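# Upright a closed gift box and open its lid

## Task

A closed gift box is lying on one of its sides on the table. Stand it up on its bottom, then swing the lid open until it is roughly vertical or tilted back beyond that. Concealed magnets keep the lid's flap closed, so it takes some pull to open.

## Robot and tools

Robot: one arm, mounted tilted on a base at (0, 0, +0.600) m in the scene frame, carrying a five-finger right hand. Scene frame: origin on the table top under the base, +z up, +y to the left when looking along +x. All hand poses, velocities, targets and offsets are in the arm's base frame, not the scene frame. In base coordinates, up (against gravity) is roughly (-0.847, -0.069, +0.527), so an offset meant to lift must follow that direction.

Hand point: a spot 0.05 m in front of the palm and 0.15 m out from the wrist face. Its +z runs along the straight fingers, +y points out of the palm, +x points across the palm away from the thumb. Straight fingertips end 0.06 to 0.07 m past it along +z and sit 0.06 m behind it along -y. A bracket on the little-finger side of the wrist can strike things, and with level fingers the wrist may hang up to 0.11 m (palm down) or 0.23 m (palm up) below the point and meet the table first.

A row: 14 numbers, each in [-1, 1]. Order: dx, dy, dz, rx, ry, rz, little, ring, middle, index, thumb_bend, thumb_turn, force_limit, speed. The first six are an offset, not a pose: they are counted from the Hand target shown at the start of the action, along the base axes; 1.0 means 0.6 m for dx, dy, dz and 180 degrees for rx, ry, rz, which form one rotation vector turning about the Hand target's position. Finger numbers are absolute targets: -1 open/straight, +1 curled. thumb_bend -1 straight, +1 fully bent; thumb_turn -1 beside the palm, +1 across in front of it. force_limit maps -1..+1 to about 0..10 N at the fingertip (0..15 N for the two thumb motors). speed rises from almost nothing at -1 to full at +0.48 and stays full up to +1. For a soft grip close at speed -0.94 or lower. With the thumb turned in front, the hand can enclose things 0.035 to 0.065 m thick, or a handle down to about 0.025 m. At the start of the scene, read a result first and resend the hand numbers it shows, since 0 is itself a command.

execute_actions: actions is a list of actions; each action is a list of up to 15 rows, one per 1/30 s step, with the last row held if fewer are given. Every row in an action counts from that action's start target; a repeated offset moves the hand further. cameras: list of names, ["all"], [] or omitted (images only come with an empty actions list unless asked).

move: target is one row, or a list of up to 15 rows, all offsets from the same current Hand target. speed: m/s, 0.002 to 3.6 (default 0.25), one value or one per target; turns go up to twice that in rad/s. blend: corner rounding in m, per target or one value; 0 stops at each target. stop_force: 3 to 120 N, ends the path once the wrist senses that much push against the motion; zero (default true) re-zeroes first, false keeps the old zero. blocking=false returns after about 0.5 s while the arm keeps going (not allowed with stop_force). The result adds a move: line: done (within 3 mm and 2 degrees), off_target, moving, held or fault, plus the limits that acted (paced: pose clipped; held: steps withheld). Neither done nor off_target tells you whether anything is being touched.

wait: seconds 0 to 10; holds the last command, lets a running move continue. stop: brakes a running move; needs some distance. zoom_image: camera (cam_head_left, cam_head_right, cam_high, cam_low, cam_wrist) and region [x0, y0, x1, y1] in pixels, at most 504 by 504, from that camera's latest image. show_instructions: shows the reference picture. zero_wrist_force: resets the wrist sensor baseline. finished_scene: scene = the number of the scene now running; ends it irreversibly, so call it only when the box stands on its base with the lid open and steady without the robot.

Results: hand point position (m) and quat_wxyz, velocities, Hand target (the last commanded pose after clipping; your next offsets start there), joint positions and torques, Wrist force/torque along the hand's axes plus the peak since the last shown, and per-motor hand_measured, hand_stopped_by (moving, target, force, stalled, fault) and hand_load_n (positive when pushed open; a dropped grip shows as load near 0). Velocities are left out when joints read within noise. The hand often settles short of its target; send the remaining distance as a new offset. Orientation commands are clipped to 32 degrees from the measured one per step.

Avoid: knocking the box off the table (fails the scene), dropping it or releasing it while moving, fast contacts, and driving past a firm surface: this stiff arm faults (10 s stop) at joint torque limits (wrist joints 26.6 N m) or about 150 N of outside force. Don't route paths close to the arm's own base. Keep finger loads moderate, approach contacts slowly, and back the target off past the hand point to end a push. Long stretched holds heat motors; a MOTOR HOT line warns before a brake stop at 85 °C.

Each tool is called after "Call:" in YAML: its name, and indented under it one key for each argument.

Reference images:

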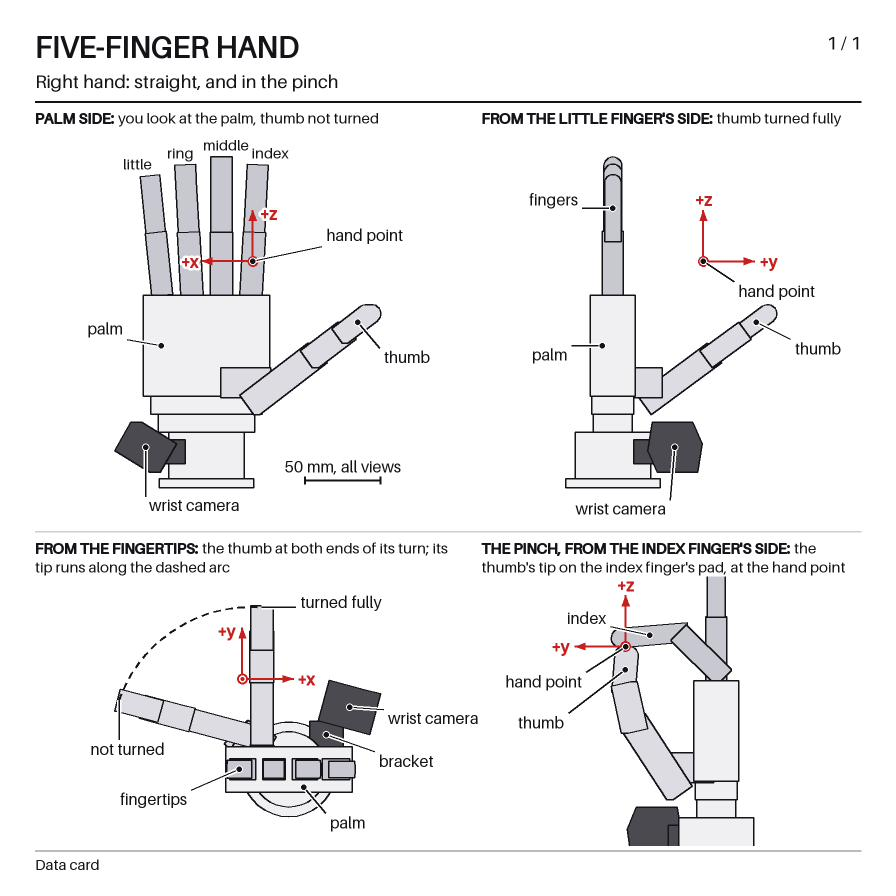

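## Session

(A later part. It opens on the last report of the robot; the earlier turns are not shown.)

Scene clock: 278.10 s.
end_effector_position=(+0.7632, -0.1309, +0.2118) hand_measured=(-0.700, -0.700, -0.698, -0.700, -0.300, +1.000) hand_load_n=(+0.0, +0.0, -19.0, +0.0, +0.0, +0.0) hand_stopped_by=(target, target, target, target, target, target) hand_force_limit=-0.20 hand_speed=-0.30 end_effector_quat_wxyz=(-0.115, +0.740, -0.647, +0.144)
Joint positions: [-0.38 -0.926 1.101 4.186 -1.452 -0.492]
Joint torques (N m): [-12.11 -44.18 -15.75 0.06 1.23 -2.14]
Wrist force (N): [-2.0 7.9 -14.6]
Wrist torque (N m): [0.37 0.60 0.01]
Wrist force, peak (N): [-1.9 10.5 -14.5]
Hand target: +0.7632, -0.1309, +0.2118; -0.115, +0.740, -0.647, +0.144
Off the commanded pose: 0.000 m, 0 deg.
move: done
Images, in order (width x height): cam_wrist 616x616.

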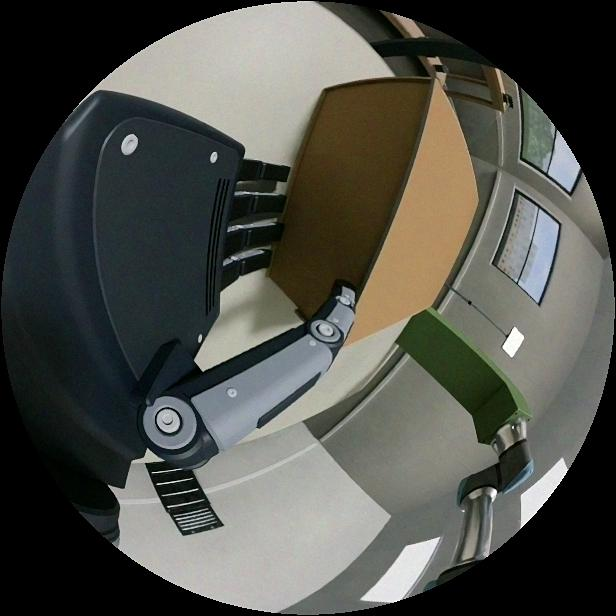

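Call:
execute_actions:
  actions:
    - [[0,0,0,0,0,0,-0.7,-0.7,-0.7,-0.7,-0.36,1,-0.2,-0.6]]
  cameras: ["cam_wrist"]

Call:
zoom_image:
  camera: "cam_wrist"
  region: [220, 150, 440, 400]

Scene clock: 278.97 s.
end_effector_position=(+0.7632, -0.1309, +0.2118) hand_measured=(-0.700, -0.700, -0.698, -0.700, -0.360, +1.000) hand_load_n=(+0.0, +0.0, -14.0, +0.0, -0.5, +0.0) hand_stopped_by=(target, target, target, target, target, target) hand_force_limit=-0.20 hand_speed=-0.60 end_effector_quat_wxyz=(-0.114, +0.740, -0.647, +0.144)
Joint positions: [-0.38 -0.926 1.101 4.187 -1.452 -0.492]
Joint torques (N m): [-0.27 -40.44 -21.6 -1.19 -2.08 -0.78]
Wrist force (N): [-2.1 7.3 -9.7]
Wrist torque (N m): [0.32 0.52 0.00]
Wrist force, peak (N): [-1.9 7.8 -15.0]
Hand target: +0.7632, -0.1309, +0.2118; -0.115, +0.740, -0.647, +0.144
Off the commanded pose: 0.000 m, 0 deg.
Images, in order (width x height): cam_wrist 616x616.

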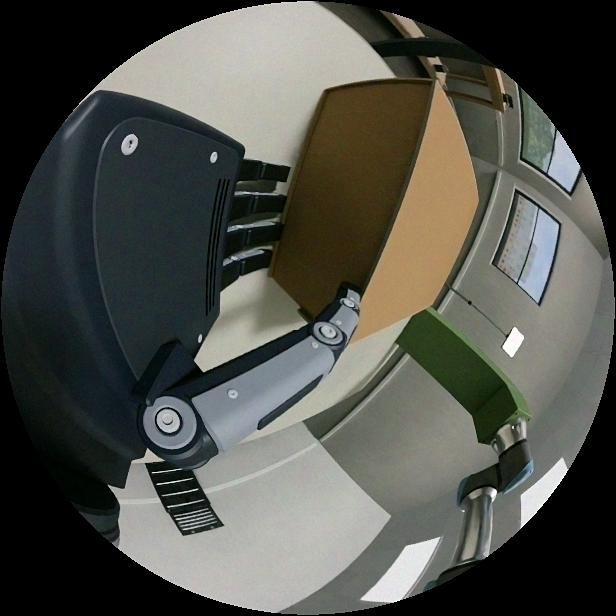

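Scaled by 2.016 from the camera's 616x616 image, which has a finer 880x880 frame.

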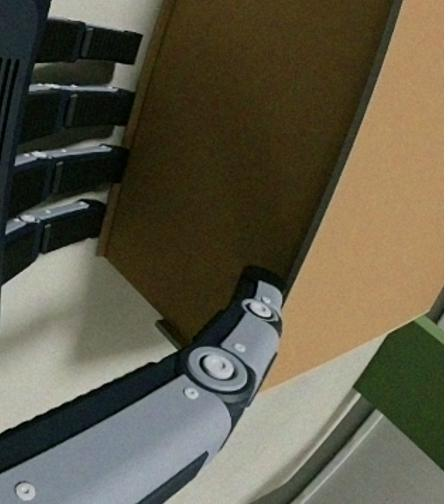

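Call:
move:
  target: [0.0007,0.0002,0.0012,-0.0005,0.0039,-0.0003,-0.7,-0.7,-0.7,-0.7,-0.36,1,-0.2,-0.6]
  speed: 0.02

Call:
execute_actions:
  actions:
    - [[0,0,0,0,0,0,-0.7,-0.7,-0.7,-0.7,-0.39,1,-0.2,-0.6]]

Call:
execute_actions:
  actions:
    - [[0,0,0,0,0,0,-0.7,-0.7,-0.7,-0.7,-0.42,1,-0.2,-0.6]]
  cameras: ["cam_wrist"]

Call:
zoom_image:
  camera: "cam_wrist"
  region: [220, 150, 440, 400]

Scene clock: 280.17 s.
end_effector_position=(+0.7637, -0.1308, +0.2126) hand_measured=(-0.700, -0.700, -0.698, -0.700, -0.360, +1.000) hand_load_n=(+0.0, +0.0, -12.5, +0.0, +0.0, +0.0) hand_stopped_by=(target, target, target, target, target, target) hand_force_limit=-0.20 hand_speed=-0.60 end_effector_quat_wxyz=(-0.110, +0.740, -0.648, +0.140)
Joint positions: [-0.378 -0.919 1.083 4.208 -1.459 -0.491]
Joint torques (N m): [0.76 -52.89 0.83 -3.71 0.03 2.43]
Wrist force (N): [-2.3 6.7 -9.1]
Wrist torque (N m): [0.28 0.50 -0.12]
Wrist force, peak (N): [-2.1 7.4 -9.9]
Hand target: +0.7636, -0.1308, +0.2126; -0.110, +0.740, -0.648, +0.140
Off the commanded pose: 0.000 m, 0 deg.
move: done

Scene clock: 280.87 s.
end_effector_position=(+0.7637, -0.1307, +0.2126) hand_measured=(-0.700, -0.700, -0.698, -0.700, -0.390, +1.000) hand_load_n=(+0.0, +0.0, -12.5, +0.5, +0.0, +0.0) hand_stopped_by=(target, target, target, target, target, target) hand_force_limit=-0.20 hand_speed=-0.60 end_effector_quat_wxyz=(-0.110, +0.740, -0.648, +0.140)
Joint positions: [-0.378 -0.919 1.083 4.207 -1.459 -0.491]
Joint torques (N m): [-10.9 -58.21 3.59 -3.51 2.76 0.81]
Wrist force (N): [-2.2 6.4 -10.1]
Wrist torque (N m): [0.38 0.56 -0.12]
Wrist force, peak (N): [-2.2 6.6 -10.6]
Hand target: +0.7636, -0.1308, +0.2126; -0.110, +0.740, -0.648, +0.140
Off the commanded pose: 0.000 m, 0 deg.

Scene clock: 281.57 s.
end_effector_position=(+0.7636, -0.1308, +0.2126) hand_measured=(-0.700, -0.700, -0.698, -0.700, -0.420, +1.000) hand_load_n=(+0.0, +0.0, -12.5, +0.0, +0.0, +0.0) hand_stopped_by=(target, target, target, target, target, target) hand_force_limit=-0.20 hand_speed=-0.60 end_effector_quat_wxyz=(-0.110, +0.740, -0.648, +0.140)
Joint positions: [-0.378 -0.919 1.083 4.207 -1.459 -0.491]
Joint torques (N m): [-14.53 -58.17 3.31 -2.83 2.61 -0.89]
Wrist force (N): [-2.0 6.1 -9.8]
Wrist torque (N m): [0.36 0.53 -0.11]
Wrist force, peak (N): [-2.1 6.4 -10.2]
Hand target: +0.7636, -0.1308, +0.2126; -0.110, +0.740, -0.648, +0.140
Off the commanded pose: 0.000 m, 0 deg.
Images, in order (width x height): cam_wrist 616x616.

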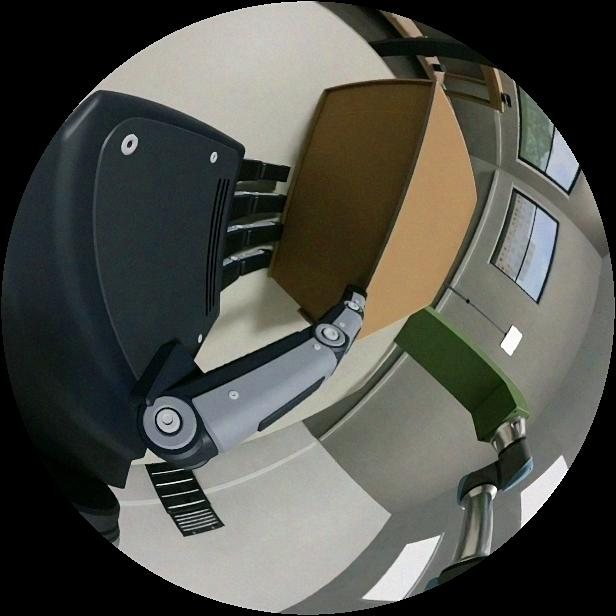

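Scaled by 2.016 from the camera's 616x616 image, which has a finer 880x880 frame.

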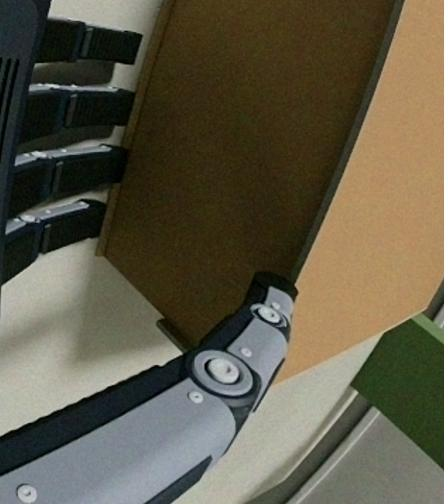

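Call:
execute_actions:
  actions:
    - [[0,0,0,0,0,0,-0.7,-0.7,-0.7,-0.7,-0.34,1,-0.2,-0.4]]

Call:
move:
  target: [-0.0015,-0.0003,-0.0024,0,0,0,-0.7,-0.7,-0.7,-0.7,-0.34,1,-0.2,-0.6]
  speed: 0.02

Call:
execute_actions:
  actions:
    - [[0,0,0,0,0,0,-0.7,-0.7,-0.7,-0.7,-0.38,1,-0.2,-0.6]]

Call:
execute_actions:
  actions:
    - [[0,0,0,0,0,0,-0.7,-0.7,-0.7,-0.7,-0.42,1,-0.2,-0.6]]
  cameras: ["cam_wrist"]

Call:
zoom_image:
  camera: "cam_wrist"
  region: [220, 150, 440, 400]

Scene clock: 282.67 s.
end_effector_position=(+0.7636, -0.1308, +0.2126) hand_measured=(-0.700, -0.700, -0.698, -0.700, -0.340, +1.000) hand_load_n=(+0.0, +0.0, -12.5, +0.0, +0.0, +0.0) hand_stopped_by=(target, target, target, target, target, target) hand_force_limit=-0.20 hand_speed=-0.40 end_effector_quat_wxyz=(-0.110, +0.740, -0.648, +0.140)
Joint positions: [-0.378 -0.919 1.083 4.207 -1.459 -0.491]
Joint torques (N m): [-15.73 -58.11 2.82 -2.2 2.62 -0.96]
Wrist force (N): [-2.1 6.3 -9.5]
Wrist torque (N m): [0.36 0.54 -0.11]
Wrist force, peak (N): [-1.9 6.7 -10.2]
Hand target: +0.7636, -0.1308, +0.2126; -0.110, +0.740, -0.648, +0.140
Off the commanded pose: 0.000 m, 0 deg.

Scene clock: 283.37 s.
end_effector_position=(+0.7627, -0.1309, +0.2111) hand_measured=(-0.700, -0.700, -0.698, -0.700, -0.340, +1.000) hand_load_n=(-0.5, +0.0, -11.5, +0.0, +0.0, +0.0) hand_stopped_by=(target, target, target, target, target, target) hand_force_limit=-0.20 hand_speed=-0.60 end_effector_quat_wxyz=(-0.110, +0.740, -0.648, +0.140)
Joint positions: [-0.378 -0.921 1.09 4.203 -1.459 -0.492]
Joint torques (N m): [-15.59 -52.16 -1.64 -1.72 2.34 -2.29]
Wrist force (N): [-2.2 4.3 -13.1]
Wrist torque (N m): [0.55 0.57 -0.11]
Wrist force, peak (N): [-2.2 4.6 -13.4]
Hand target: +0.7627, -0.1309, +0.2111; -0.110, +0.740, -0.648, +0.140
Off the commanded pose: 0.000 m, 0 deg.
move: done

Scene clock: 284.07 s.
end_effector_position=(+0.7627, -0.1309, +0.2111) hand_measured=(-0.700, -0.700, -0.698, -0.700, -0.380, +1.000) hand_load_n=(+0.5, +0.5, -11.5, +0.0, +0.0, +0.0) hand_stopped_by=(target, target, target, target, target, target) hand_force_limit=-0.20 hand_speed=-0.60 end_effector_quat_wxyz=(-0.110, +0.740, -0.648, +0.140)
Joint positions: [-0.378 -0.921 1.09 4.203 -1.459 -0.492]
Joint torques (N m): [-13.47 -43.72 -20.04 0.93 1.93 -1.58]
Wrist force (N): [-2.3 5.2 -12.5]
Wrist torque (N m): [0.54 0.55 -0.10]
Wrist force, peak (N): [-2.4 4.5 -13.4]
Hand target: +0.7627, -0.1309, +0.2111; -0.110, +0.740, -0.648, +0.140
Off the commanded pose: 0.000 m, 0 deg.

Scene clock: 284.77 s.
end_effector_position=(+0.7627, -0.1310, +0.2111) hand_measured=(-0.700, -0.700, -0.698, -0.700, -0.420, +1.000) hand_load_n=(+0.0, +0.5, -11.5, +0.0, +0.0, +0.0) hand_stopped_by=(target, target, target, target, target, target) hand_force_limit=-0.20 hand_speed=-0.60 end_effector_quat_wxyz=(-0.110, +0.740, -0.648, +0.140)
Joint positions: [-0.378 -0.921 1.09 4.203 -1.459 -0.492]
Joint torques (N m): [-10.28 -38.28 -20.27 0.51 1.57 -0.73]
Wrist force (N): [-2.6 5.1 -12.0]
Wrist torque (N m): [0.47 0.57 -0.12]
Wrist force, peak (N): [-2.5 5.1 -12.4]
Hand target: +0.7627, -0.1309, +0.2111; -0.110, +0.740, -0.648, +0.140
Off the commanded pose: 0.000 m, 0 deg.
Images, in order (width x height): cam_wrist 616x616.

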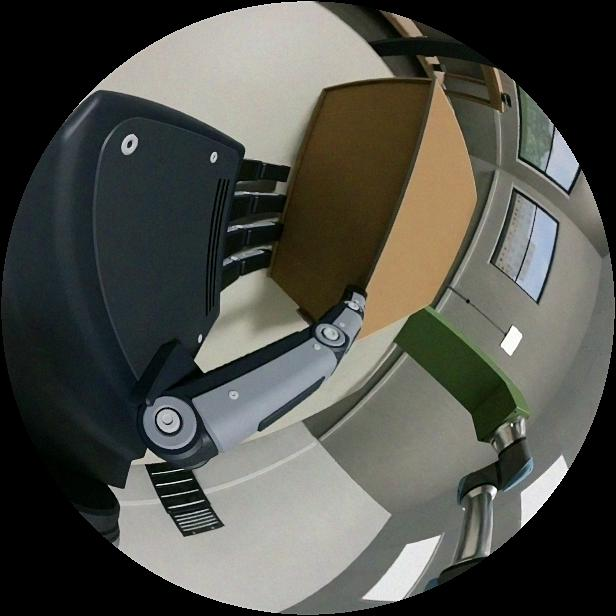

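Scaled by 2.016 from the camera's 616x616 image, which has a finer 880x880 frame.

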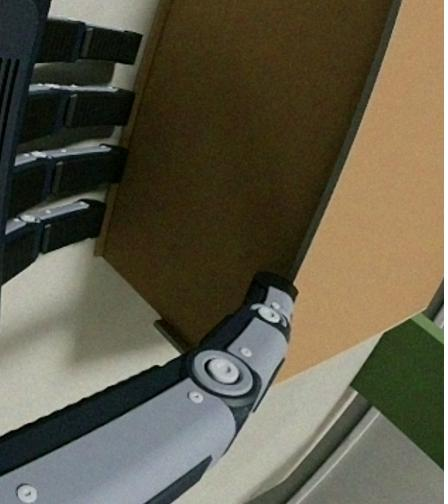

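Call:
execute_actions:
  actions:
    - [[0,0,0,0,0,0,-0.7,-0.7,-0.7,-0.7,-0.33,1,-0.2,-0.4]]

Call:
move:
  target: [-0.0004,-0.0001,-0.0007,0.0003,-0.0022,0.0002,-0.7,-0.7,-0.7,-0.7,-0.33,1,-0.2,-0.6]
  speed: 0.02

Call:
execute_actions:
  actions:
    - [[0,0,0,0,0,0,-0.7,-0.7,-0.7,-0.7,-0.36,1,-0.2,-0.6]]

Call:
execute_actions:
  actions:
    - [[0,0,0,0,0,0,-0.7,-0.7,-0.7,-0.7,-0.39,1,-0.2,-0.6]]

Call:
execute_actions:
  actions:
    - [[0,0,0,0,0,0,-0.7,-0.7,-0.7,-0.7,-0.42,1,-0.2,-0.6]]
  cameras: ["cam_wrist"]

Call:
zoom_image:
  camera: "cam_wrist"
  region: [220, 150, 440, 400]

Scene clock: 286.03 s.
end_effector_position=(+0.7627, -0.1310, +0.2111) hand_measured=(-0.700, -0.700, -0.698, -0.700, -0.330, +1.000) hand_load_n=(+0.0, +0.0, -11.5, +0.0, +0.0, +0.0) hand_stopped_by=(target, target, target, target, target, target) hand_force_limit=-0.20 hand_speed=-0.40 end_effector_quat_wxyz=(-0.110, +0.740, -0.648, +0.140)
Joint positions: [-0.378 -0.921 1.09 4.203 -1.459 -0.492]
Joint torques (N m): [-4.9 -37.72 -18.45 -0.15 0.81 0.61]
Wrist force (N): [-2.3 5.3 -12.2]
Wrist torque (N m): [0.52 0.54 -0.10]
Wrist force, peak (N): [-2.5 5.4 -12.2]
Hand target: +0.7627, -0.1309, +0.2111; -0.110, +0.740, -0.648, +0.140
Off the commanded pose: 0.000 m, 0 deg.

Scene clock: 286.73 s.
end_effector_position=(+0.7625, -0.1310, +0.2107) hand_measured=(-0.700, -0.700, -0.698, -0.700, -0.330, +1.000) hand_load_n=(+0.0, +0.0, -12.5, +0.0, +0.0, +0.0) hand_stopped_by=(target, target, target, target, target, target) hand_force_limit=-0.20 hand_speed=-0.60 end_effector_quat_wxyz=(-0.113, +0.740, -0.648, +0.142)
Joint positions: [-0.38 -0.925 1.1 4.191 -1.455 -0.492]
Joint torques (N m): [-14.19 -48.81 -5.56 -0.28 1.46 -2.32]
Wrist force (N): [-2.2 5.0 -13.9]
Wrist torque (N m): [0.57 0.62 -0.07]
Wrist force, peak (N): [-2.2 5.0 -13.9]
Hand target: +0.7625, -0.1310, +0.2107; -0.113, +0.740, -0.648, +0.142
Off the commanded pose: 0.000 m, 0 deg.
move: done

Scene clock: 287.43 s.
end_effector_position=(+0.7625, -0.1310, +0.2107) hand_measured=(-0.700, -0.700, -0.698, -0.700, -0.360, +1.000) hand_load_n=(+0.0, +0.0, -12.5, +0.0, +0.0, +0.0) hand_stopped_by=(target, target, target, target, target, target) hand_force_limit=-0.20 hand_speed=-0.60 end_effector_quat_wxyz=(-0.113, +0.740, -0.648, +0.142)
Joint positions: [-0.38 -0.925 1.1 4.191 -1.455 -0.492]
Joint torques (N m): [-9.94 -37.08 -20.47 0.44 -2.18 -1.31]
Wrist force (N): [-2.2 5.4 -12.0]
Wrist torque (N m): [0.48 0.60 -0.05]
Wrist force, peak (N): [-1.7 4.8 -14.1]
Hand target: +0.7625, -0.1310, +0.2107; -0.113, +0.740, -0.648, +0.142
Off the commanded pose: 0.000 m, 0 deg.

Scene clock: 288.13 s.
end_effector_position=(+0.7625, -0.1310, +0.2107) hand_measured=(-0.700, -0.700, -0.698, -0.700, -0.390, +1.000) hand_load_n=(+0.0, +0.0, -12.5, +0.0, +0.0, +0.0) hand_stopped_by=(target, target, target, target, target, target) hand_force_limit=-0.20 hand_speed=-0.60 end_effector_quat_wxyz=(-0.113, +0.740, -0.648, +0.142)
Joint positions: [-0.38 -0.925 1.1 4.191 -1.455 -0.492]
Joint torques (N m): [-5.1 -37.33 -20.03 -0.3 -2.13 -0.23]
Wrist force (N): [-2.1 5.0 -12.1]
Wrist torque (N m): [0.46 0.57 -0.05]
Wrist force, peak (N): [-2.2 5.6 -12.7]
Hand target: +0.7625, -0.1310, +0.2107; -0.113, +0.740, -0.648, +0.142
Off the commanded pose: 0.000 m, 0 deg.

Scene clock: 288.83 s.
end_effector_position=(+0.7625, -0.1310, +0.2107) hand_measured=(-0.700, -0.700, -0.698, -0.700, -0.420, +1.000) hand_load_n=(+0.0, +0.0, -12.5, -0.5, +0.0, +0.0) hand_stopped_by=(target, target, target, target, target, target) hand_force_limit=-0.20 hand_speed=-0.60 end_effector_quat_wxyz=(-0.113, +0.740, -0.648, +0.142)
Joint positions: [-0.38 -0.925 1.1 4.191 -1.455 -0.492]
Joint torques (N m): [0.01 -36.83 -18.99 -1.22 -2.26 0.67]
Wrist force (N): [-2.1 5.2 -12.4]
Wrist torque (N m): [0.49 0.58 -0.06]
Wrist force, peak (N): [-2.2 5.6 -12.8]
Hand target: +0.7625, -0.1310, +0.2107; -0.113, +0.740, -0.648, +0.142
Off the commanded pose: 0.000 m, 0 deg.
Images, in order (width x height): cam_wrist 616x616.

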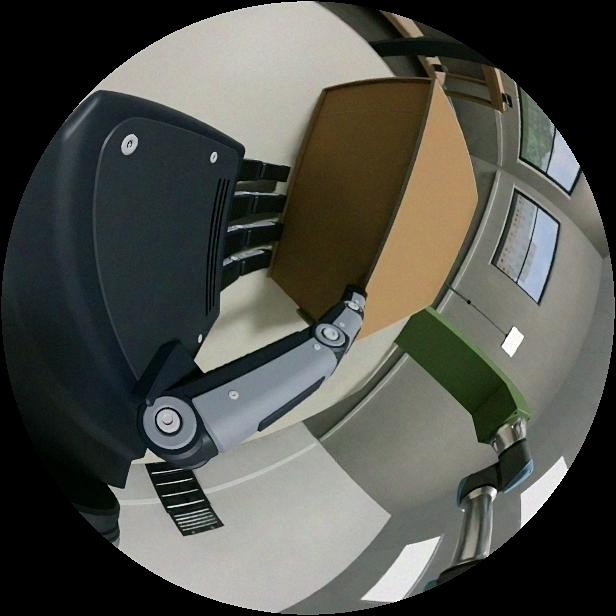

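Scaled by 2.016 from the camera's 616x616 image, which has a finer 880x880 frame.

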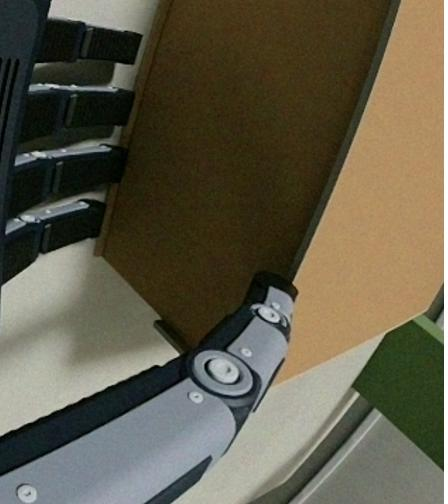

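Call:
execute_actions:
  actions:
    - [[0,0,0,0,0,0,-0.7,-0.7,-0.7,-0.7,-0.3,1,-0.2,-0.4]]

Call:
move:
  target: [-0.0003,-0.0001,-0.0005,0.0002,-0.0017,0.0001,-0.7,-0.7,-0.7,-0.7,-0.3,1,-0.2,-0.6]
  speed: 0.02

Call:
execute_actions:
  actions:
    - [[0,0,0,0,0,0,-0.7,-0.7,-0.7,-0.7,-0.34,1,-0.2,-0.6]]

Call:
execute_actions:
  actions:
    - [[0,0,0,0,0,0,-0.7,-0.7,-0.7,-0.7,-0.36,1,-0.2,-0.6]]

Call:
execute_actions:
  actions:
    - [[0,0,0,0,0,0,-0.7,-0.7,-0.7,-0.7,-0.38,1,-0.2,-0.6]]

Call:
execute_actions:
  actions:
    - [[0,0,0,0,0,0,-0.7,-0.7,-0.7,-0.7,-0.40,1,-0.2,-0.6]]
  cameras: ["cam_wrist"]

Call:
zoom_image:
  camera: "cam_wrist"
  region: [220, 150, 440, 400]

Scene clock: 290.63 s.
end_effector_position=(+0.7625, -0.1310, +0.2107) hand_measured=(-0.700, -0.700, -0.698, -0.700, -0.300, +1.000) hand_load_n=(-0.5, +0.0, -12.5, +0.0, +0.0, +0.0) hand_stopped_by=(target, target, target, target, target, target) hand_force_limit=-0.20 hand_speed=-0.40 end_effector_quat_wxyz=(-0.113, +0.740, -0.648, +0.142)
Joint positions: [-0.38 -0.925 1.1 4.191 -1.455 -0.492]
Joint torques (N m): [3.01 -37.25 -18.17 -2.82 -2.31 1.16]
Wrist force (N): [-2.1 5.5 -12.8]
Wrist torque (N m): [0.49 0.60 -0.06]
Wrist force, peak (N): [-1.8 5.6 -12.8]
Hand target: +0.7625, -0.1310, +0.2107; -0.113, +0.740, -0.648, +0.142
Off the commanded pose: 0.000 m, 0 deg.

Scene clock: 291.33 s.
end_effector_position=(+0.7623, -0.1310, +0.2104) hand_measured=(-0.700, -0.700, -0.698, -0.700, -0.300, +1.000) hand_load_n=(+0.0, +0.0, -13.0, +0.0, +0.0, +0.0) hand_stopped_by=(target, target, target, target, target, target) hand_force_limit=-0.20 hand_speed=-0.60 end_effector_quat_wxyz=(-0.115, +0.740, -0.647, +0.144)
Joint positions: [-0.381 -0.928 1.107 4.182 -1.452 -0.493]
Joint torques (N m): [-15.56 -49.73 -3.44 -0.92 1.81 -2.38]
Wrist force (N): [-2.4 5.2 -13.8]
Wrist torque (N m): [0.53 0.63 -0.07]
Wrist force, peak (N): [-1.9 5.7 -14.2]
Hand target: +0.7623, -0.1311, +0.2104; -0.115, +0.740, -0.647, +0.144
Off the commanded pose: 0.000 m, 0 deg.
move: done

Scene clock: 292.03 s.
end_effector_position=(+0.7623, -0.1311, +0.2104) hand_measured=(-0.700, -0.700, -0.698, -0.700, -0.340, +1.000) hand_load_n=(+0.0, +0.0, -13.0, +0.0, +0.0, +0.0) hand_stopped_by=(target, target, target, target, target, target) hand_force_limit=-0.20 hand_speed=-0.60 end_effector_quat_wxyz=(-0.115, +0.740, -0.647, +0.144)
Joint positions: [-0.381 -0.928 1.107 4.182 -1.452 -0.493]
Joint torques (N m): [-15.35 -39.6 -19.15 0.67 -2 -1.9]
Wrist force (N): [-2.2 5.4 -12.7]
Wrist torque (N m): [0.47 0.59 -0.05]
Wrist force, peak (N): [-1.9 5.5 -14.2]
Hand target: +0.7623, -0.1311, +0.2104; -0.115, +0.740, -0.647, +0.144
Off the commanded pose: 0.000 m, 0 deg.

Scene clock: 292.73 s.
end_effector_position=(+0.7623, -0.1311, +0.2104) hand_measured=(-0.700, -0.700, -0.698, -0.700, -0.360, +1.000) hand_load_n=(+0.0, +0.0, -13.0, +0.0, +0.0, +0.0) hand_stopped_by=(target, target, target, target, target, target) hand_force_limit=-0.20 hand_speed=-0.60 end_effector_quat_wxyz=(-0.115, +0.740, -0.647, +0.144)
Joint positions: [-0.381 -0.928 1.107 4.182 -1.452 -0.493]
Joint torques (N m): [-14.26 -36.72 -20.07 -0.12 -2.13 -1.46]
Wrist force (N): [-2.0 5.6 -12.2]
Wrist torque (N m): [0.47 0.54 -0.03]
Wrist force, peak (N): [-2.0 5.9 -12.9]
Hand target: +0.7623, -0.1311, +0.2104; -0.115, +0.740, -0.647, +0.144
Off the commanded pose: 0.000 m, 0 deg.

Scene clock: 293.43 s.
end_effector_position=(+0.7623, -0.1311, +0.2104) hand_measured=(-0.700, -0.700, -0.698, -0.700, -0.380, +1.000) hand_load_n=(+0.0, +0.0, -13.0, +0.0, +0.0, +0.0) hand_stopped_by=(target, target, target, target, target, target) hand_force_limit=-0.20 hand_speed=-0.60 end_effector_quat_wxyz=(-0.115, +0.740, -0.647, +0.144)
Joint positions: [-0.381 -0.928 1.107 4.182 -1.452 -0.493]
Joint torques (N m): [-14.27 -37.25 -19.54 -0.67 -2.21 -1.02]
Wrist force (N): [-2.1 5.6 -12.4]
Wrist torque (N m): [0.46 0.57 -0.05]
Wrist force, peak (N): [-2.0 5.9 -12.9]
Hand target: +0.7623, -0.1311, +0.2104; -0.115, +0.740, -0.647, +0.144
Off the commanded pose: 0.000 m, 0 deg.

Scene clock: 294.13 s.
end_effector_position=(+0.7623, -0.1311, +0.2104) hand_measured=(-0.700, -0.700, -0.698, -0.700, -0.400, +1.000) hand_load_n=(+0.5, +0.0, -13.0, +0.0, +0.0, +0.0) hand_stopped_by=(target, target, target, target, target, target) hand_force_limit=-0.20 hand_speed=-0.60 end_effector_quat_wxyz=(-0.115, +0.740, -0.647, +0.144)
Joint positions: [-0.381 -0.928 1.107 4.182 -1.452 -0.493]
Joint torques (N m): [-13.39 -36.9 -19.7 -1.3 -2.1 -0.64]
Wrist force (N): [-2.3 5.9 -12.5]
Wrist torque (N m): [0.47 0.58 -0.05]
Wrist force, peak (N): [-2.3 5.9 -12.8]
Hand target: +0.7623, -0.1311, +0.2104; -0.115, +0.740, -0.647, +0.144
Off the commanded pose: 0.000 m, 0 deg.
Images, in order (width x height): cam_wrist 616x616.

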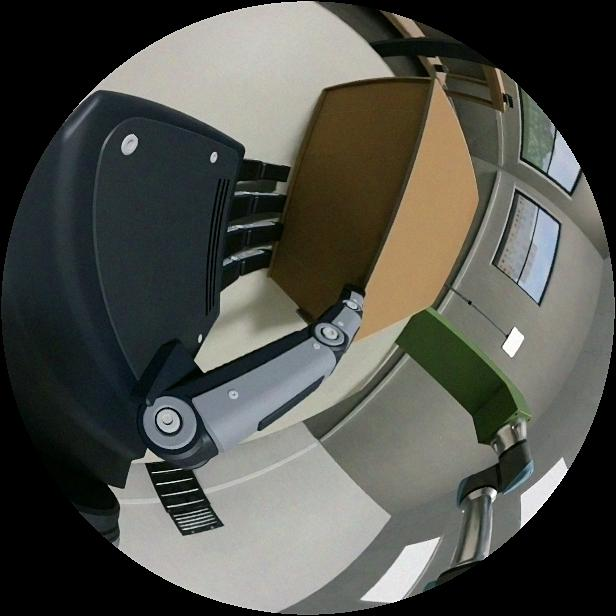

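Scaled by 2.016 from the camera's 616x616 image, which has a finer 880x880 frame.

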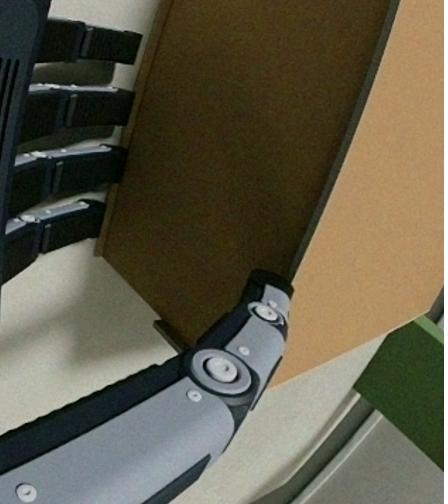

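Call:
execute_actions:
  actions:
    - [[0,0,0,0,0,0,-0.7,-0.7,-0.7,-0.7,-0.3,1,-0.2,-0.4]]

Call:
move:
  target: [-0.0006,-0.0001,-0.001,0.0004,-0.0033,0.0002,-0.7,-0.7,-0.7,-0.7,-0.3,1,-0.2,-0.6]
  speed: 0.02

Call:
execute_actions:
  actions:
    - [[0,0,0,0,0,0,-0.7,-0.7,-0.7,-0.7,-0.33,1,-0.2,-0.6]]

Call:
execute_actions:
  actions:
    - [[0,0,0,0,0,0,-0.7,-0.7,-0.7,-0.7,-0.35,1,-0.2,-0.6]]

Call:
execute_actions:
  actions:
    - [[0,0,0,0,0,0,-0.7,-0.7,-0.7,-0.7,-0.37,1,-0.2,-0.6]]
  cameras: ["cam_wrist"]

Call:
zoom_image:
  camera: "cam_wrist"
  region: [220, 150, 440, 400]

Scene clock: 295.37 s.
end_effector_position=(+0.7623, -0.1311, +0.2104) hand_measured=(-0.700, -0.700, -0.698, -0.700, -0.300, +1.000) hand_load_n=(+0.0, +0.0, -13.0, +0.0, +0.0, +0.0) hand_stopped_by=(target, target, target, target, target, target) hand_force_limit=-0.20 hand_speed=-0.40 end_effector_quat_wxyz=(-0.115, +0.740, -0.647, +0.144)
Joint positions: [-0.381 -0.928 1.107 4.182 -1.452 -0.493]
Joint torques (N m): [-12.95 -37.29 -18.77 -2.37 -2.03 0.08]
Wrist force (N): [-2.1 5.5 -12.3]
Wrist torque (N m): [0.47 0.56 -0.04]
Wrist force, peak (N): [-2.1 5.8 -12.9]
Hand target: +0.7623, -0.1311, +0.2104; -0.115, +0.740, -0.647, +0.144
Off the commanded pose: 0.000 m, 0 deg.

Scene clock: 296.10 s.
end_effector_position=(+0.7619, -0.1311, +0.2098) hand_measured=(-0.700, -0.700, -0.698, -0.700, -0.300, +1.000) hand_load_n=(+0.0, +0.0, -14.0, +0.5, +0.0, +0.0) hand_stopped_by=(target, target, target, target, target, target) hand_force_limit=-0.20 hand_speed=-0.60 end_effector_quat_wxyz=(-0.118, +0.739, -0.647, +0.147)
Joint positions: [-0.383 -0.934 1.122 4.164 -1.446 -0.493]
Joint torques (N m): [-12.13 -44.02 -15.51 0.65 0.8 -2.23]
Wrist force (N): [-2.0 5.8 -14.2]
Wrist torque (N m): [0.48 0.57 -0.04]
Wrist force, peak (N): [-3.6 5.9 -14.4]
Hand target: +0.7620, -0.1311, +0.2098; -0.118, +0.739, -0.647, +0.147
Off the commanded pose: 0.000 m, 0 deg.
move: done

Scene clock: 296.80 s.
end_effector_position=(+0.7620, -0.1312, +0.2098) hand_measured=(-0.700, -0.700, -0.698, -0.700, -0.330, +1.000) hand_load_n=(+0.0, +0.0, -14.0, +0.0, +0.0, +0.0) hand_stopped_by=(target, target, target, target, target, target) hand_force_limit=-0.20 hand_speed=-0.60 end_effector_quat_wxyz=(-0.118, +0.739, -0.647, +0.147)
Joint positions: [-0.383 -0.934 1.121 4.164 -1.446 -0.493]
Joint torques (N m): [-2.99 -36.53 -20.31 -0.1 -2.13 -1.19]
Wrist force (N): [-2.0 6.4 -13.0]
Wrist torque (N m): [0.45 0.53 -0.02]
Wrist force, peak (N): [-1.8 5.6 -14.7]
Hand target: +0.7620, -0.1311, +0.2098; -0.118, +0.739, -0.647, +0.147
Off the commanded pose: 0.000 m, 0 deg.

Scene clock: 297.50 s.
end_effector_position=(+0.7620, -0.1311, +0.2098) hand_measured=(-0.700, -0.700, -0.698, -0.700, -0.350, +1.000) hand_load_n=(+0.0, +0.0, -14.0, +0.0, +0.0, +0.0) hand_stopped_by=(target, target, target, target, target, target) hand_force_limit=-0.20 hand_speed=-0.60 end_effector_quat_wxyz=(-0.118, +0.739, -0.647, +0.147)
Joint positions: [-0.383 -0.934 1.121 4.164 -1.446 -0.493]
Joint torques (N m): [3.3 -37.05 -18.2 -1.31 -2.07 -0.1]
Wrist force (N): [-2.4 6.1 -12.8]
Wrist torque (N m): [0.44 0.59 -0.05]
Wrist force, peak (N): [-2.2 6.5 -13.1]
Hand target: +0.7620, -0.1311, +0.2098; -0.118, +0.739, -0.647, +0.147
Off the commanded pose: 0.000 m, 0 deg.

Scene clock: 298.20 s.
end_effector_position=(+0.7620, -0.1311, +0.2098) hand_measured=(-0.700, -0.700, -0.698, -0.700, -0.370, +1.000) hand_load_n=(+0.0, +0.0, -14.0, +0.0, +0.0, +0.0) hand_stopped_by=(target, target, target, target, target, target) hand_force_limit=-0.20 hand_speed=-0.60 end_effector_quat_wxyz=(-0.118, +0.739, -0.647, +0.147)
Joint positions: [-0.383 -0.934 1.121 4.164 -1.446 -0.493]
Joint torques (N m): [4.52 -36.86 -19.25 -2.25 -2.28 0.92]
Wrist force (N): [-2.1 5.9 -12.6]
Wrist torque (N m): [0.43 0.54 -0.03]
Wrist force, peak (N): [-2.3 6.5 -13.2]
Hand target: +0.7620, -0.1311, +0.2098; -0.118, +0.739, -0.647, +0.147
Off the commanded pose: 0.000 m, 0 deg.
Images, in order (width x height): cam_wrist 616x616.

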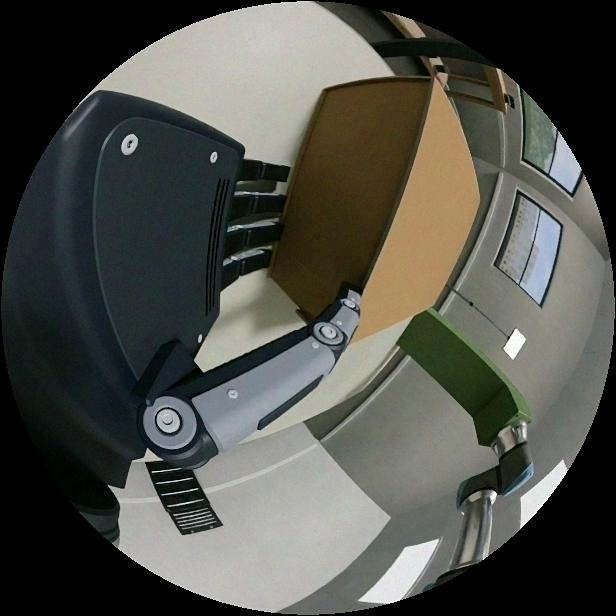

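Scaled by 2.016 from the camera's 616x616 image, which has a finer 880x880 frame.

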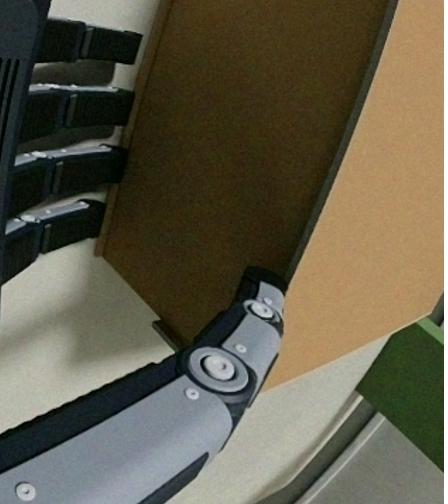

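Call:
execute_actions:
  actions:
    - [[0,0,0,0,0,0,-0.7,-0.7,-0.7,-0.7,0.6,1,-0.2,0.3]]

Call:
move:
  target:
    - [-0.0097,0.0005,0.0255,-0.0008,0.0066,-0.0005,-0.7,-0.7,-0.7,-0.7,0.6,1,-0.2,0.3]
    - [-0.0024,-0.0573,0.0297,-0.0008,0.0066,-0.0005,-0.7,-0.7,-0.7,-0.7,0.6,1,-0.2,0.3]
    - [-0.0412,-0.0668,-0.0338,-0.0008,0.0066,-0.0005,-0.7,-0.7,-0.7,-0.7,0.6,1,-0.2,0.3]
  speed: [0.05,0.1,0.06]
  cameras: ["cam_wrist"]

Call:
zoom_image:
  camera: "cam_wrist"
  region: [220, 50, 440, 350]

Scene clock: 301.37 s.
end_effector_position=(+0.7620, -0.1311, +0.2098) hand_measured=(-0.700, -0.700, -0.698, -0.700, +0.600, +1.000) hand_load_n=(+0.0, +0.0, -14.0, +0.0, +0.0, +0.0) hand_stopped_by=(target, target, target, target, target, target) hand_force_limit=-0.20 hand_speed=0.30 end_effector_quat_wxyz=(-0.118, +0.739, -0.647, +0.147)
Joint positions: [-0.383 -0.934 1.121 4.164 -1.446 -0.493]
Joint torques (N m): [3.88 -37.03 -15.75 -3.04 -2.06 1.12]
Wrist force (N): [-2.2 6.4 -13.2]
Wrist torque (N m): [0.49 0.54 -0.03]
Wrist force, peak (N): [-2.2 6.6 -13.2]
Hand target: +0.7620, -0.1311, +0.2098; -0.118, +0.739, -0.647, +0.147
Off the commanded pose: 0.000 m, 0 deg.

Scene clock: 303.67 s.
end_effector_position=(+0.7372, -0.1713, +0.1896) hand_measured=(-0.700, -0.700, -0.700, -0.700, +0.600, +1.000) hand_load_n=(+0.0, +0.0, +0.0, +0.0, +0.0, +0.0) hand_stopped_by=(target, target, target, target, target, target) hand_force_limit=-0.20 hand_speed=0.30 end_effector_quat_wxyz=(-0.111, +0.740, -0.648, +0.141)
Joint positions: [-0.443 -0.952 1.196 4.134 -1.436 -0.553]
Joint torques (N m): [1.22 -42.61 -14.41 0.09 -0.36 1.9]
Wrist force (N): [-1.3 0.7 -1.2]
Wrist torque (N m): [0.31 0.21 -0.10]
Wrist force, peak (N): [-2.3 6.2 -12.9]
Hand target: +0.7372, -0.1712, +0.1895; -0.111, +0.740, -0.648, +0.141
Off the commanded pose: 0.000 m, 0 deg.
move: done
Images, in order (width x height): cam_wrist 616x616.

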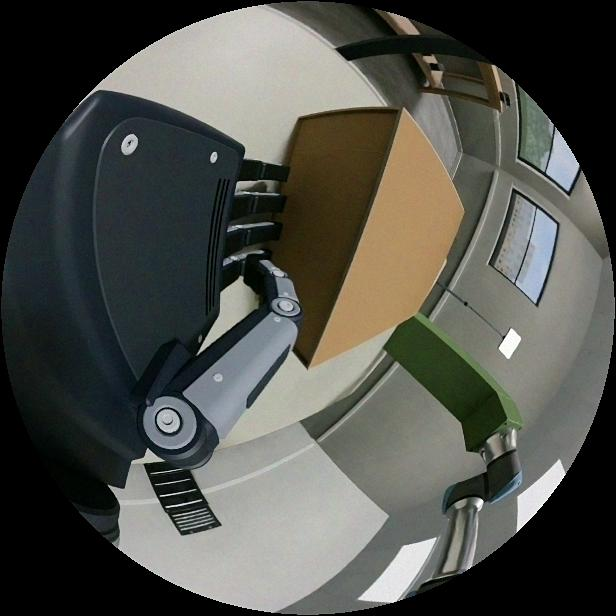

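Scaled by 1.680 from the camera's 616x616 image, which has a finer 880x880 frame.

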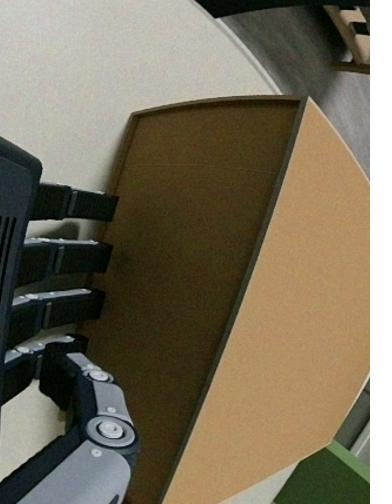

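Call:
move:
  target:
    - [0.0026,0.0006,0.0042,0,0,0,-0.7,-0.7,-0.7,-0.7,0.6,1,-0.2,0.3]
    - [-0.0047,0.0584,0,0,0,0,-0.7,-0.7,-0.7,-0.7,0.6,1,-0.2,0.3]
    - [-0.0098,0.0571,-0.0085,0,0,0,-0.7,-0.7,-0.7,-0.7,0.6,1,-0.2,0.3]
  speed: [0.04,0.08,0.04]

Call:
move:
  target: [0.0254,0.002,-0.0158,0,0,0,-0.7,-0.7,-0.7,-0.7,0.6,1,-0.2,0.3]
  speed: 0.012
  stop_force: 12
  cameras: ["cam_wrist"]

Call:
zoom_image:
  camera: "cam_wrist"
  region: [220, 50, 440, 350]

Scene clock: 305.73 s.
end_effector_position=(+0.7313, -0.1370, +0.1845) hand_measured=(-0.700, -0.700, -0.700, -0.700, +0.600, +1.000) hand_load_n=(+0.0, +0.5, +0.0, +0.0, +0.0, +0.0) hand_stopped_by=(target, target, target, target, target, target) hand_force_limit=-0.20 hand_speed=0.30 end_effector_quat_wxyz=(-0.111, +0.740, -0.648, +0.141)
Joint positions: [-0.403 -0.982 1.26 4.095 -1.45 -0.515]
Joint torques (N m): [-4.14 -43.71 -20.81 1.01 1.1 1.01]
Wrist force (N): [-1.6 0.5 -1.1]
Wrist torque (N m): [0.29 0.24 -0.13]
Wrist force, peak (N): [-2.2 0.6 -1.2]
Hand target: +0.7314, -0.1369, +0.1844; -0.111, +0.740, -0.648, +0.141
Off the commanded pose: 0.000 m, 0 deg.
move: done

Scene clock: 307.80 s.
end_effector_position=(+0.7418, -0.1361, +0.1780) hand_measured=(-0.700, -0.700, -0.698, -0.700, +0.600, +1.000) hand_load_n=(+0.0, +0.5, -12.5, +0.0, +0.0, +0.0) hand_stopped_by=(target, target, target, target, target, target) hand_force_limit=-0.20 hand_speed=0.30 end_effector_quat_wxyz=(-0.111, +0.740, -0.648, +0.141)
Joint positions: [-0.396 -0.953 1.23 4.095 -1.452 -0.508]
Joint torques (N m): [-17.35 -56.65 5.77 -3.71 2.34 -1.75]
Wrist force (N): [-1.7 5.7 -9.6]
Wrist torque (N m): [0.37 0.39 -0.10]
Wrist force, peak (N): [-2.0 8.9 -13.2]
Hand target: +0.7418, -0.1361, +0.1780; -0.111, +0.740, -0.648, +0.141 (not the last commanded pose)
Off the commanded pose: 0.006 m, 0 deg.
move: contact
Images, in order (width x height): cam_wrist 616x616.

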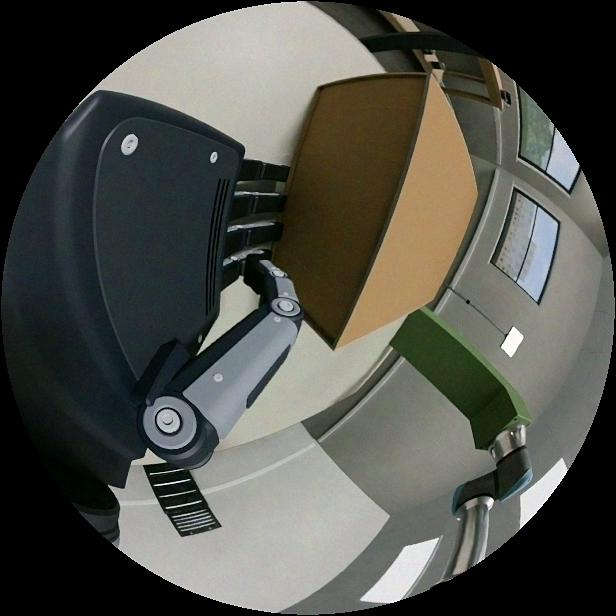

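Scaled by 1.680 from the camera's 616x616 image, which has a finer 880x880 frame.

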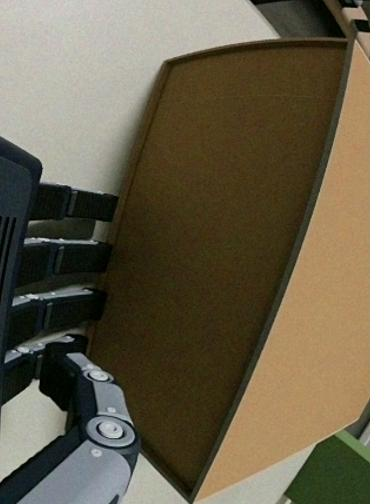

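Call:
move:
  target:
    - [-0.0130,-0.0005,0.0170,0,0,0,-0.7,-0.7,-0.7,-0.7,0.6,1,-0.2,0.3]
    - [-0.0057,-0.0583,0.0212,0.0141,0.0011,-0.0088,-0.66,-0.67,-0.68,-0.70,0.6,1,-0.2,0.3]
    - [-0.0307,-0.0645,-0.0196,0.0141,0.0011,-0.0088,-0.66,-0.67,-0.68,-0.70,0.6,1,-0.2,0.3]
  speed: [0.05,0.1,0.06]
  cameras: ["cam_wrist"]

Call:
zoom_image:
  camera: "cam_wrist"
  region: [220, 100, 370, 320]

Scene clock: 312.20 s.
end_effector_position=(+0.7233, -0.1749, +0.1664) hand_measured=(-0.660, -0.670, -0.680, -0.700, +0.600, +1.000) hand_load_n=(+0.0, +0.0, +0.0, +0.0, +0.0, +0.0) hand_stopped_by=(target, target, target, target, target, target) hand_force_limit=-0.20 hand_speed=0.30 end_effector_quat_wxyz=(-0.124, +0.729, -0.661, +0.127)
Joint positions: [-0.47 -0.961 1.27 4.089 -1.401 -0.539]
Joint torques (N m): [0.72 -41.2 -14.44 0.41 -0.39 1.98]
Wrist force (N): [-1.5 0.6 -1.1]
Wrist torque (N m): [0.29 0.23 -0.10]
Wrist force, peak (N): [-1.8 6.2 -10.1]
Hand target: +0.7234, -0.1748, +0.1662; -0.124, +0.729, -0.661, +0.127
Off the commanded pose: 0.000 m, 0 deg.
move: done
Images, in order (width x height): cam_wrist 616x616.

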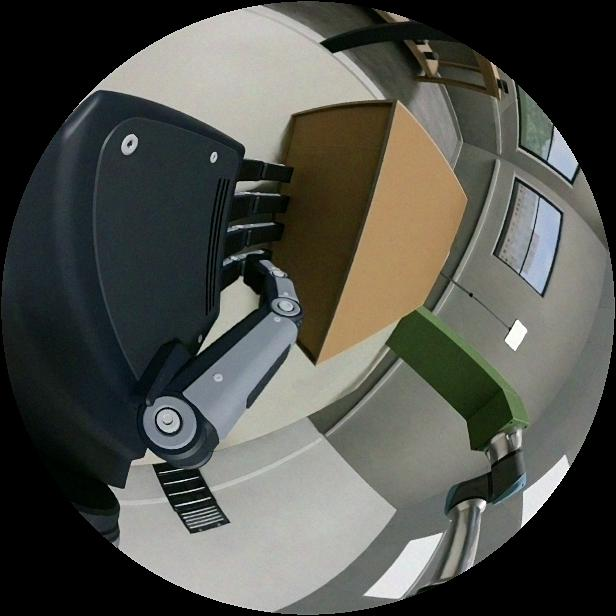

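Scaled by 2.291 from the camera's 616x616 image, which has a finer 880x880 frame.

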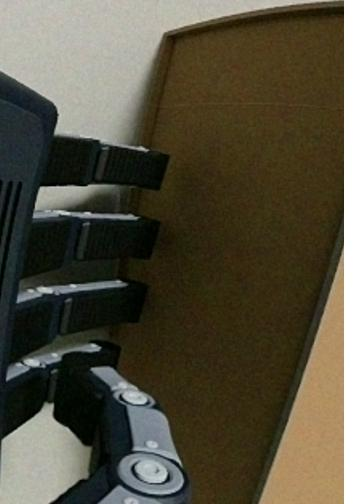

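Call:
move:
  target:
    - [0.0035,0.0005,0.0056,0,0,0,-0.66,-0.67,-0.68,-0.70,0.6,1,-0.2,0.3]
    - [-0.0021,0.0586,0.0041,0,0,0,-0.66,-0.67,-0.68,-0.70,0.6,1,-0.2,0.3]
    - [-0.0082,0.0577,-0.0057,0,0,0,-0.66,-0.67,-0.68,-0.70,0.6,1,-0.2,0.3]
  speed: [0.04,0.08,0.04]

Call:
move:
  target: [0.0254,0.002,-0.0158,0,0,0,-0.66,-0.67,-0.68,-0.70,0.6,1,-0.2,0.3]
  speed: 0.012
  stop_force: 12
  cameras: ["cam_wrist"]

Call:
zoom_image:
  camera: "cam_wrist"
  region: [220, 100, 370, 320]

Scene clock: 314.37 s.
end_effector_position=(+0.7184, -0.1403, +0.1629) hand_measured=(-0.660, -0.670, -0.680, -0.700, +0.600, +1.000) hand_load_n=(+0.0, +0.0, +0.0, +0.0, +0.0, +0.0) hand_stopped_by=(target, target, target, target, target, target) hand_force_limit=-0.20 hand_speed=0.30 end_effector_quat_wxyz=(-0.124, +0.729, -0.661, +0.127)
Joint positions: [-0.428 -0.99 1.328 4.053 -1.413 -0.5]
Joint torques (N m): [-6.49 -44.97 -18.57 1.08 1.23 0.29]
Wrist force (N): [-1.3 0.7 -1.4]
Wrist torque (N m): [0.33 0.20 -0.08]
Wrist force, peak (N): [-2.1 0.7 -1.6]
Hand target: +0.7185, -0.1402, +0.1628; -0.124, +0.729, -0.661, +0.127
Off the commanded pose: 0.000 m, 0 deg.
move: done

Scene clock: 316.57 s.
end_effector_position=(+0.7305, -0.1393, +0.1554) hand_measured=(-0.660, -0.670, -0.678, -0.700, +0.600, +1.000) hand_load_n=(+0.0, +0.0, -11.5, -2.5, +0.0, +0.0) hand_stopped_by=(target, target, target, target, target, target) hand_force_limit=-0.20 hand_speed=0.30 end_effector_quat_wxyz=(-0.124, +0.729, -0.661, +0.127)
Joint positions: [-0.42 -0.957 1.294 4.053 -1.416 -0.492]
Joint torques (N m): [-17.87 -52.65 8.1 -2.93 2.32 -1.84]
Wrist force (N): [-1.9 6.1 -12.9]
Wrist torque (N m): [0.53 0.40 -0.09]
Wrist force, peak (N): [-2.7 8.8 -19.7]
Hand target: +0.7305, -0.1393, +0.1554; -0.124, +0.729, -0.661, +0.127 (not the last commanded pose)
Off the commanded pose: 0.004 m, 0 deg.
move: contact
Images, in order (width x height): cam_wrist 616x616.

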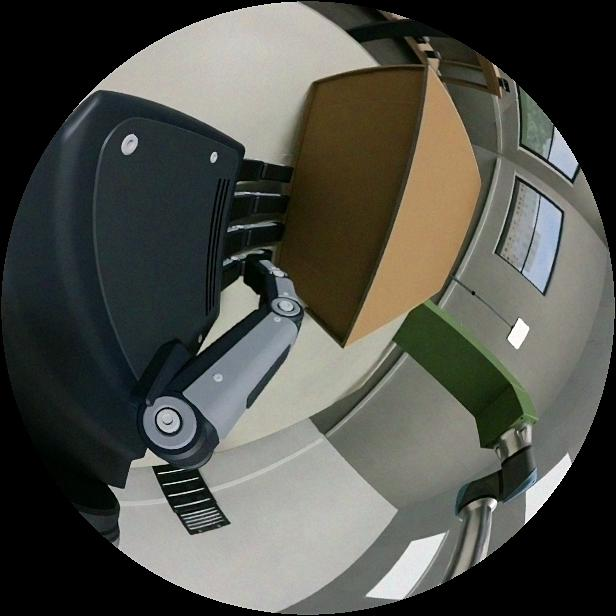

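Scaled by 2.291 from the camera's 616x616 image, which has a finer 880x880 frame.

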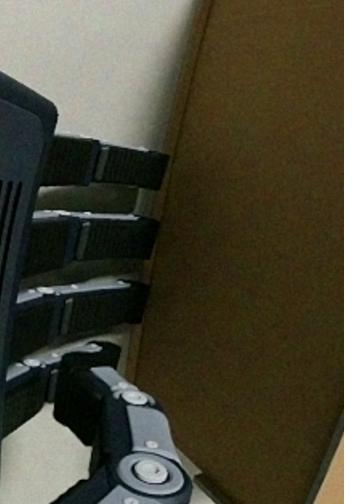

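Call:
execute_actions:
  actions:
    - [[0,0,0,0,0,0,-0.66,-0.67,-0.68,-0.70,0.6,-1,-0.2,0.3]]
  cameras: ["all"]

Call:
zoom_image:
  camera: "cam_wrist"
  region: [220, 100, 370, 320]

Scene clock: 323.00 s.
end_effector_position=(+0.7305, -0.1393, +0.1554) hand_measured=(-0.660, -0.670, -0.678, -0.700, +0.600, -1.000) hand_load_n=(+0.0, +0.0, -11.5, -2.0, +0.0, +0.0) hand_stopped_by=(target, target, target, target, target, target) hand_force_limit=-0.20 hand_speed=0.30 end_effector_quat_wxyz=(-0.124, +0.729, -0.661, +0.127)
Joint positions: [-0.42 -0.957 1.294 4.053 -1.416 -0.492]
Joint torques (N m): [-15.82 -52.97 6.26 -2.99 2.05 -1.77]
Wrist force (N): [-1.7 6.1 -12.9]
Wrist torque (N m): [0.50 0.41 -0.08]
Wrist force, peak (N): [-1.9 6.4 -13.2]
Hand target: +0.7305, -0.1393, +0.1554; -0.124, +0.729, -0.661, +0.127
Off the commanded pose: 0.000 m, 0 deg.

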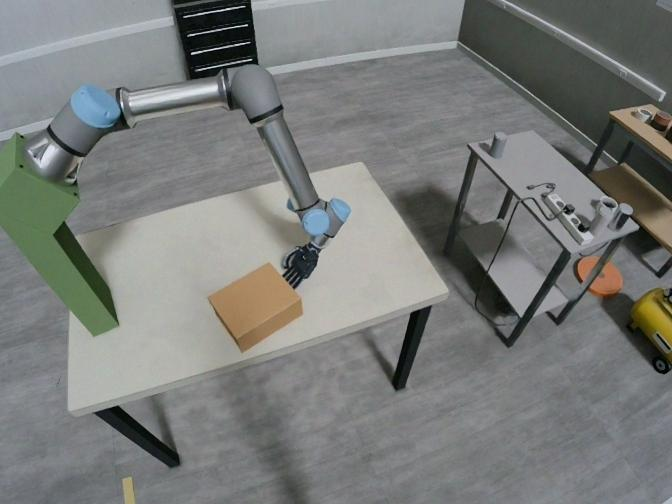

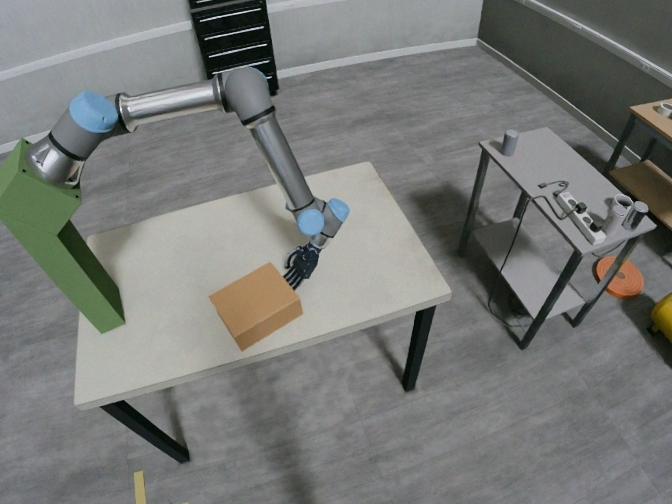

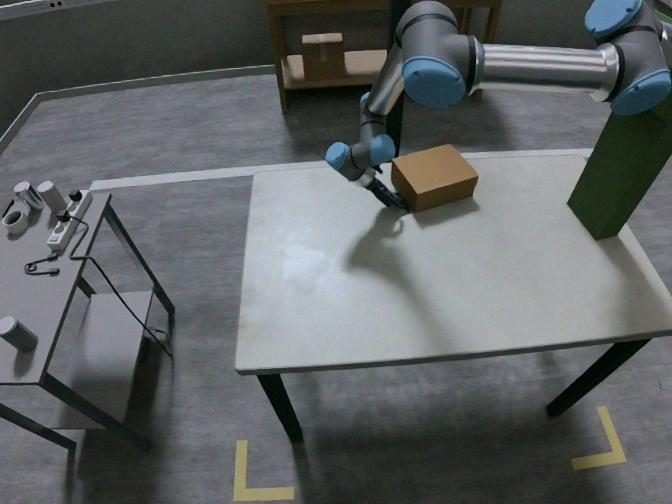

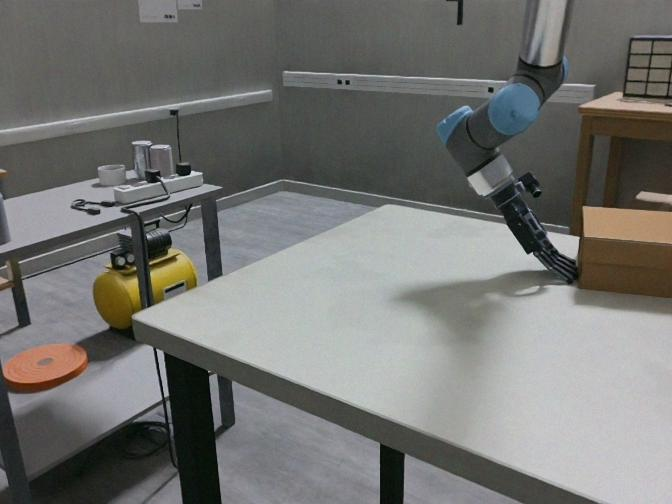

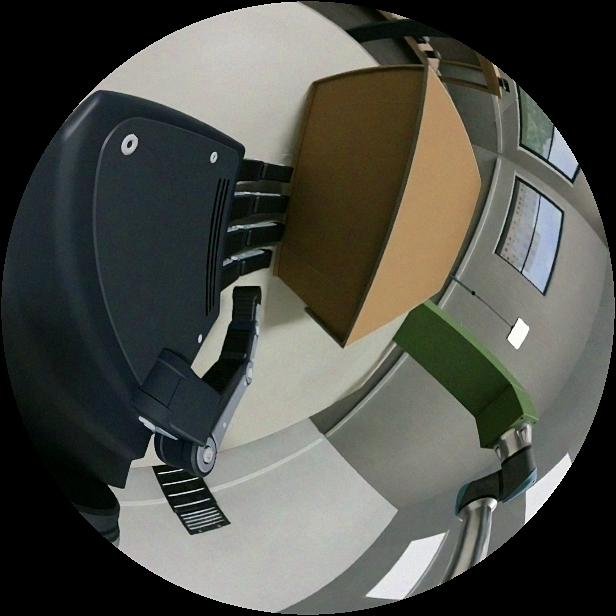

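Scaled by 2.291 from the camera's 616x616 image, which has a finer 880x880 frame.

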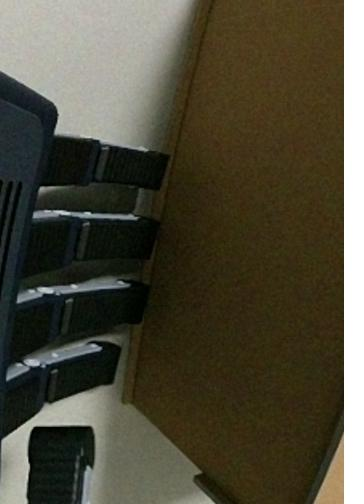

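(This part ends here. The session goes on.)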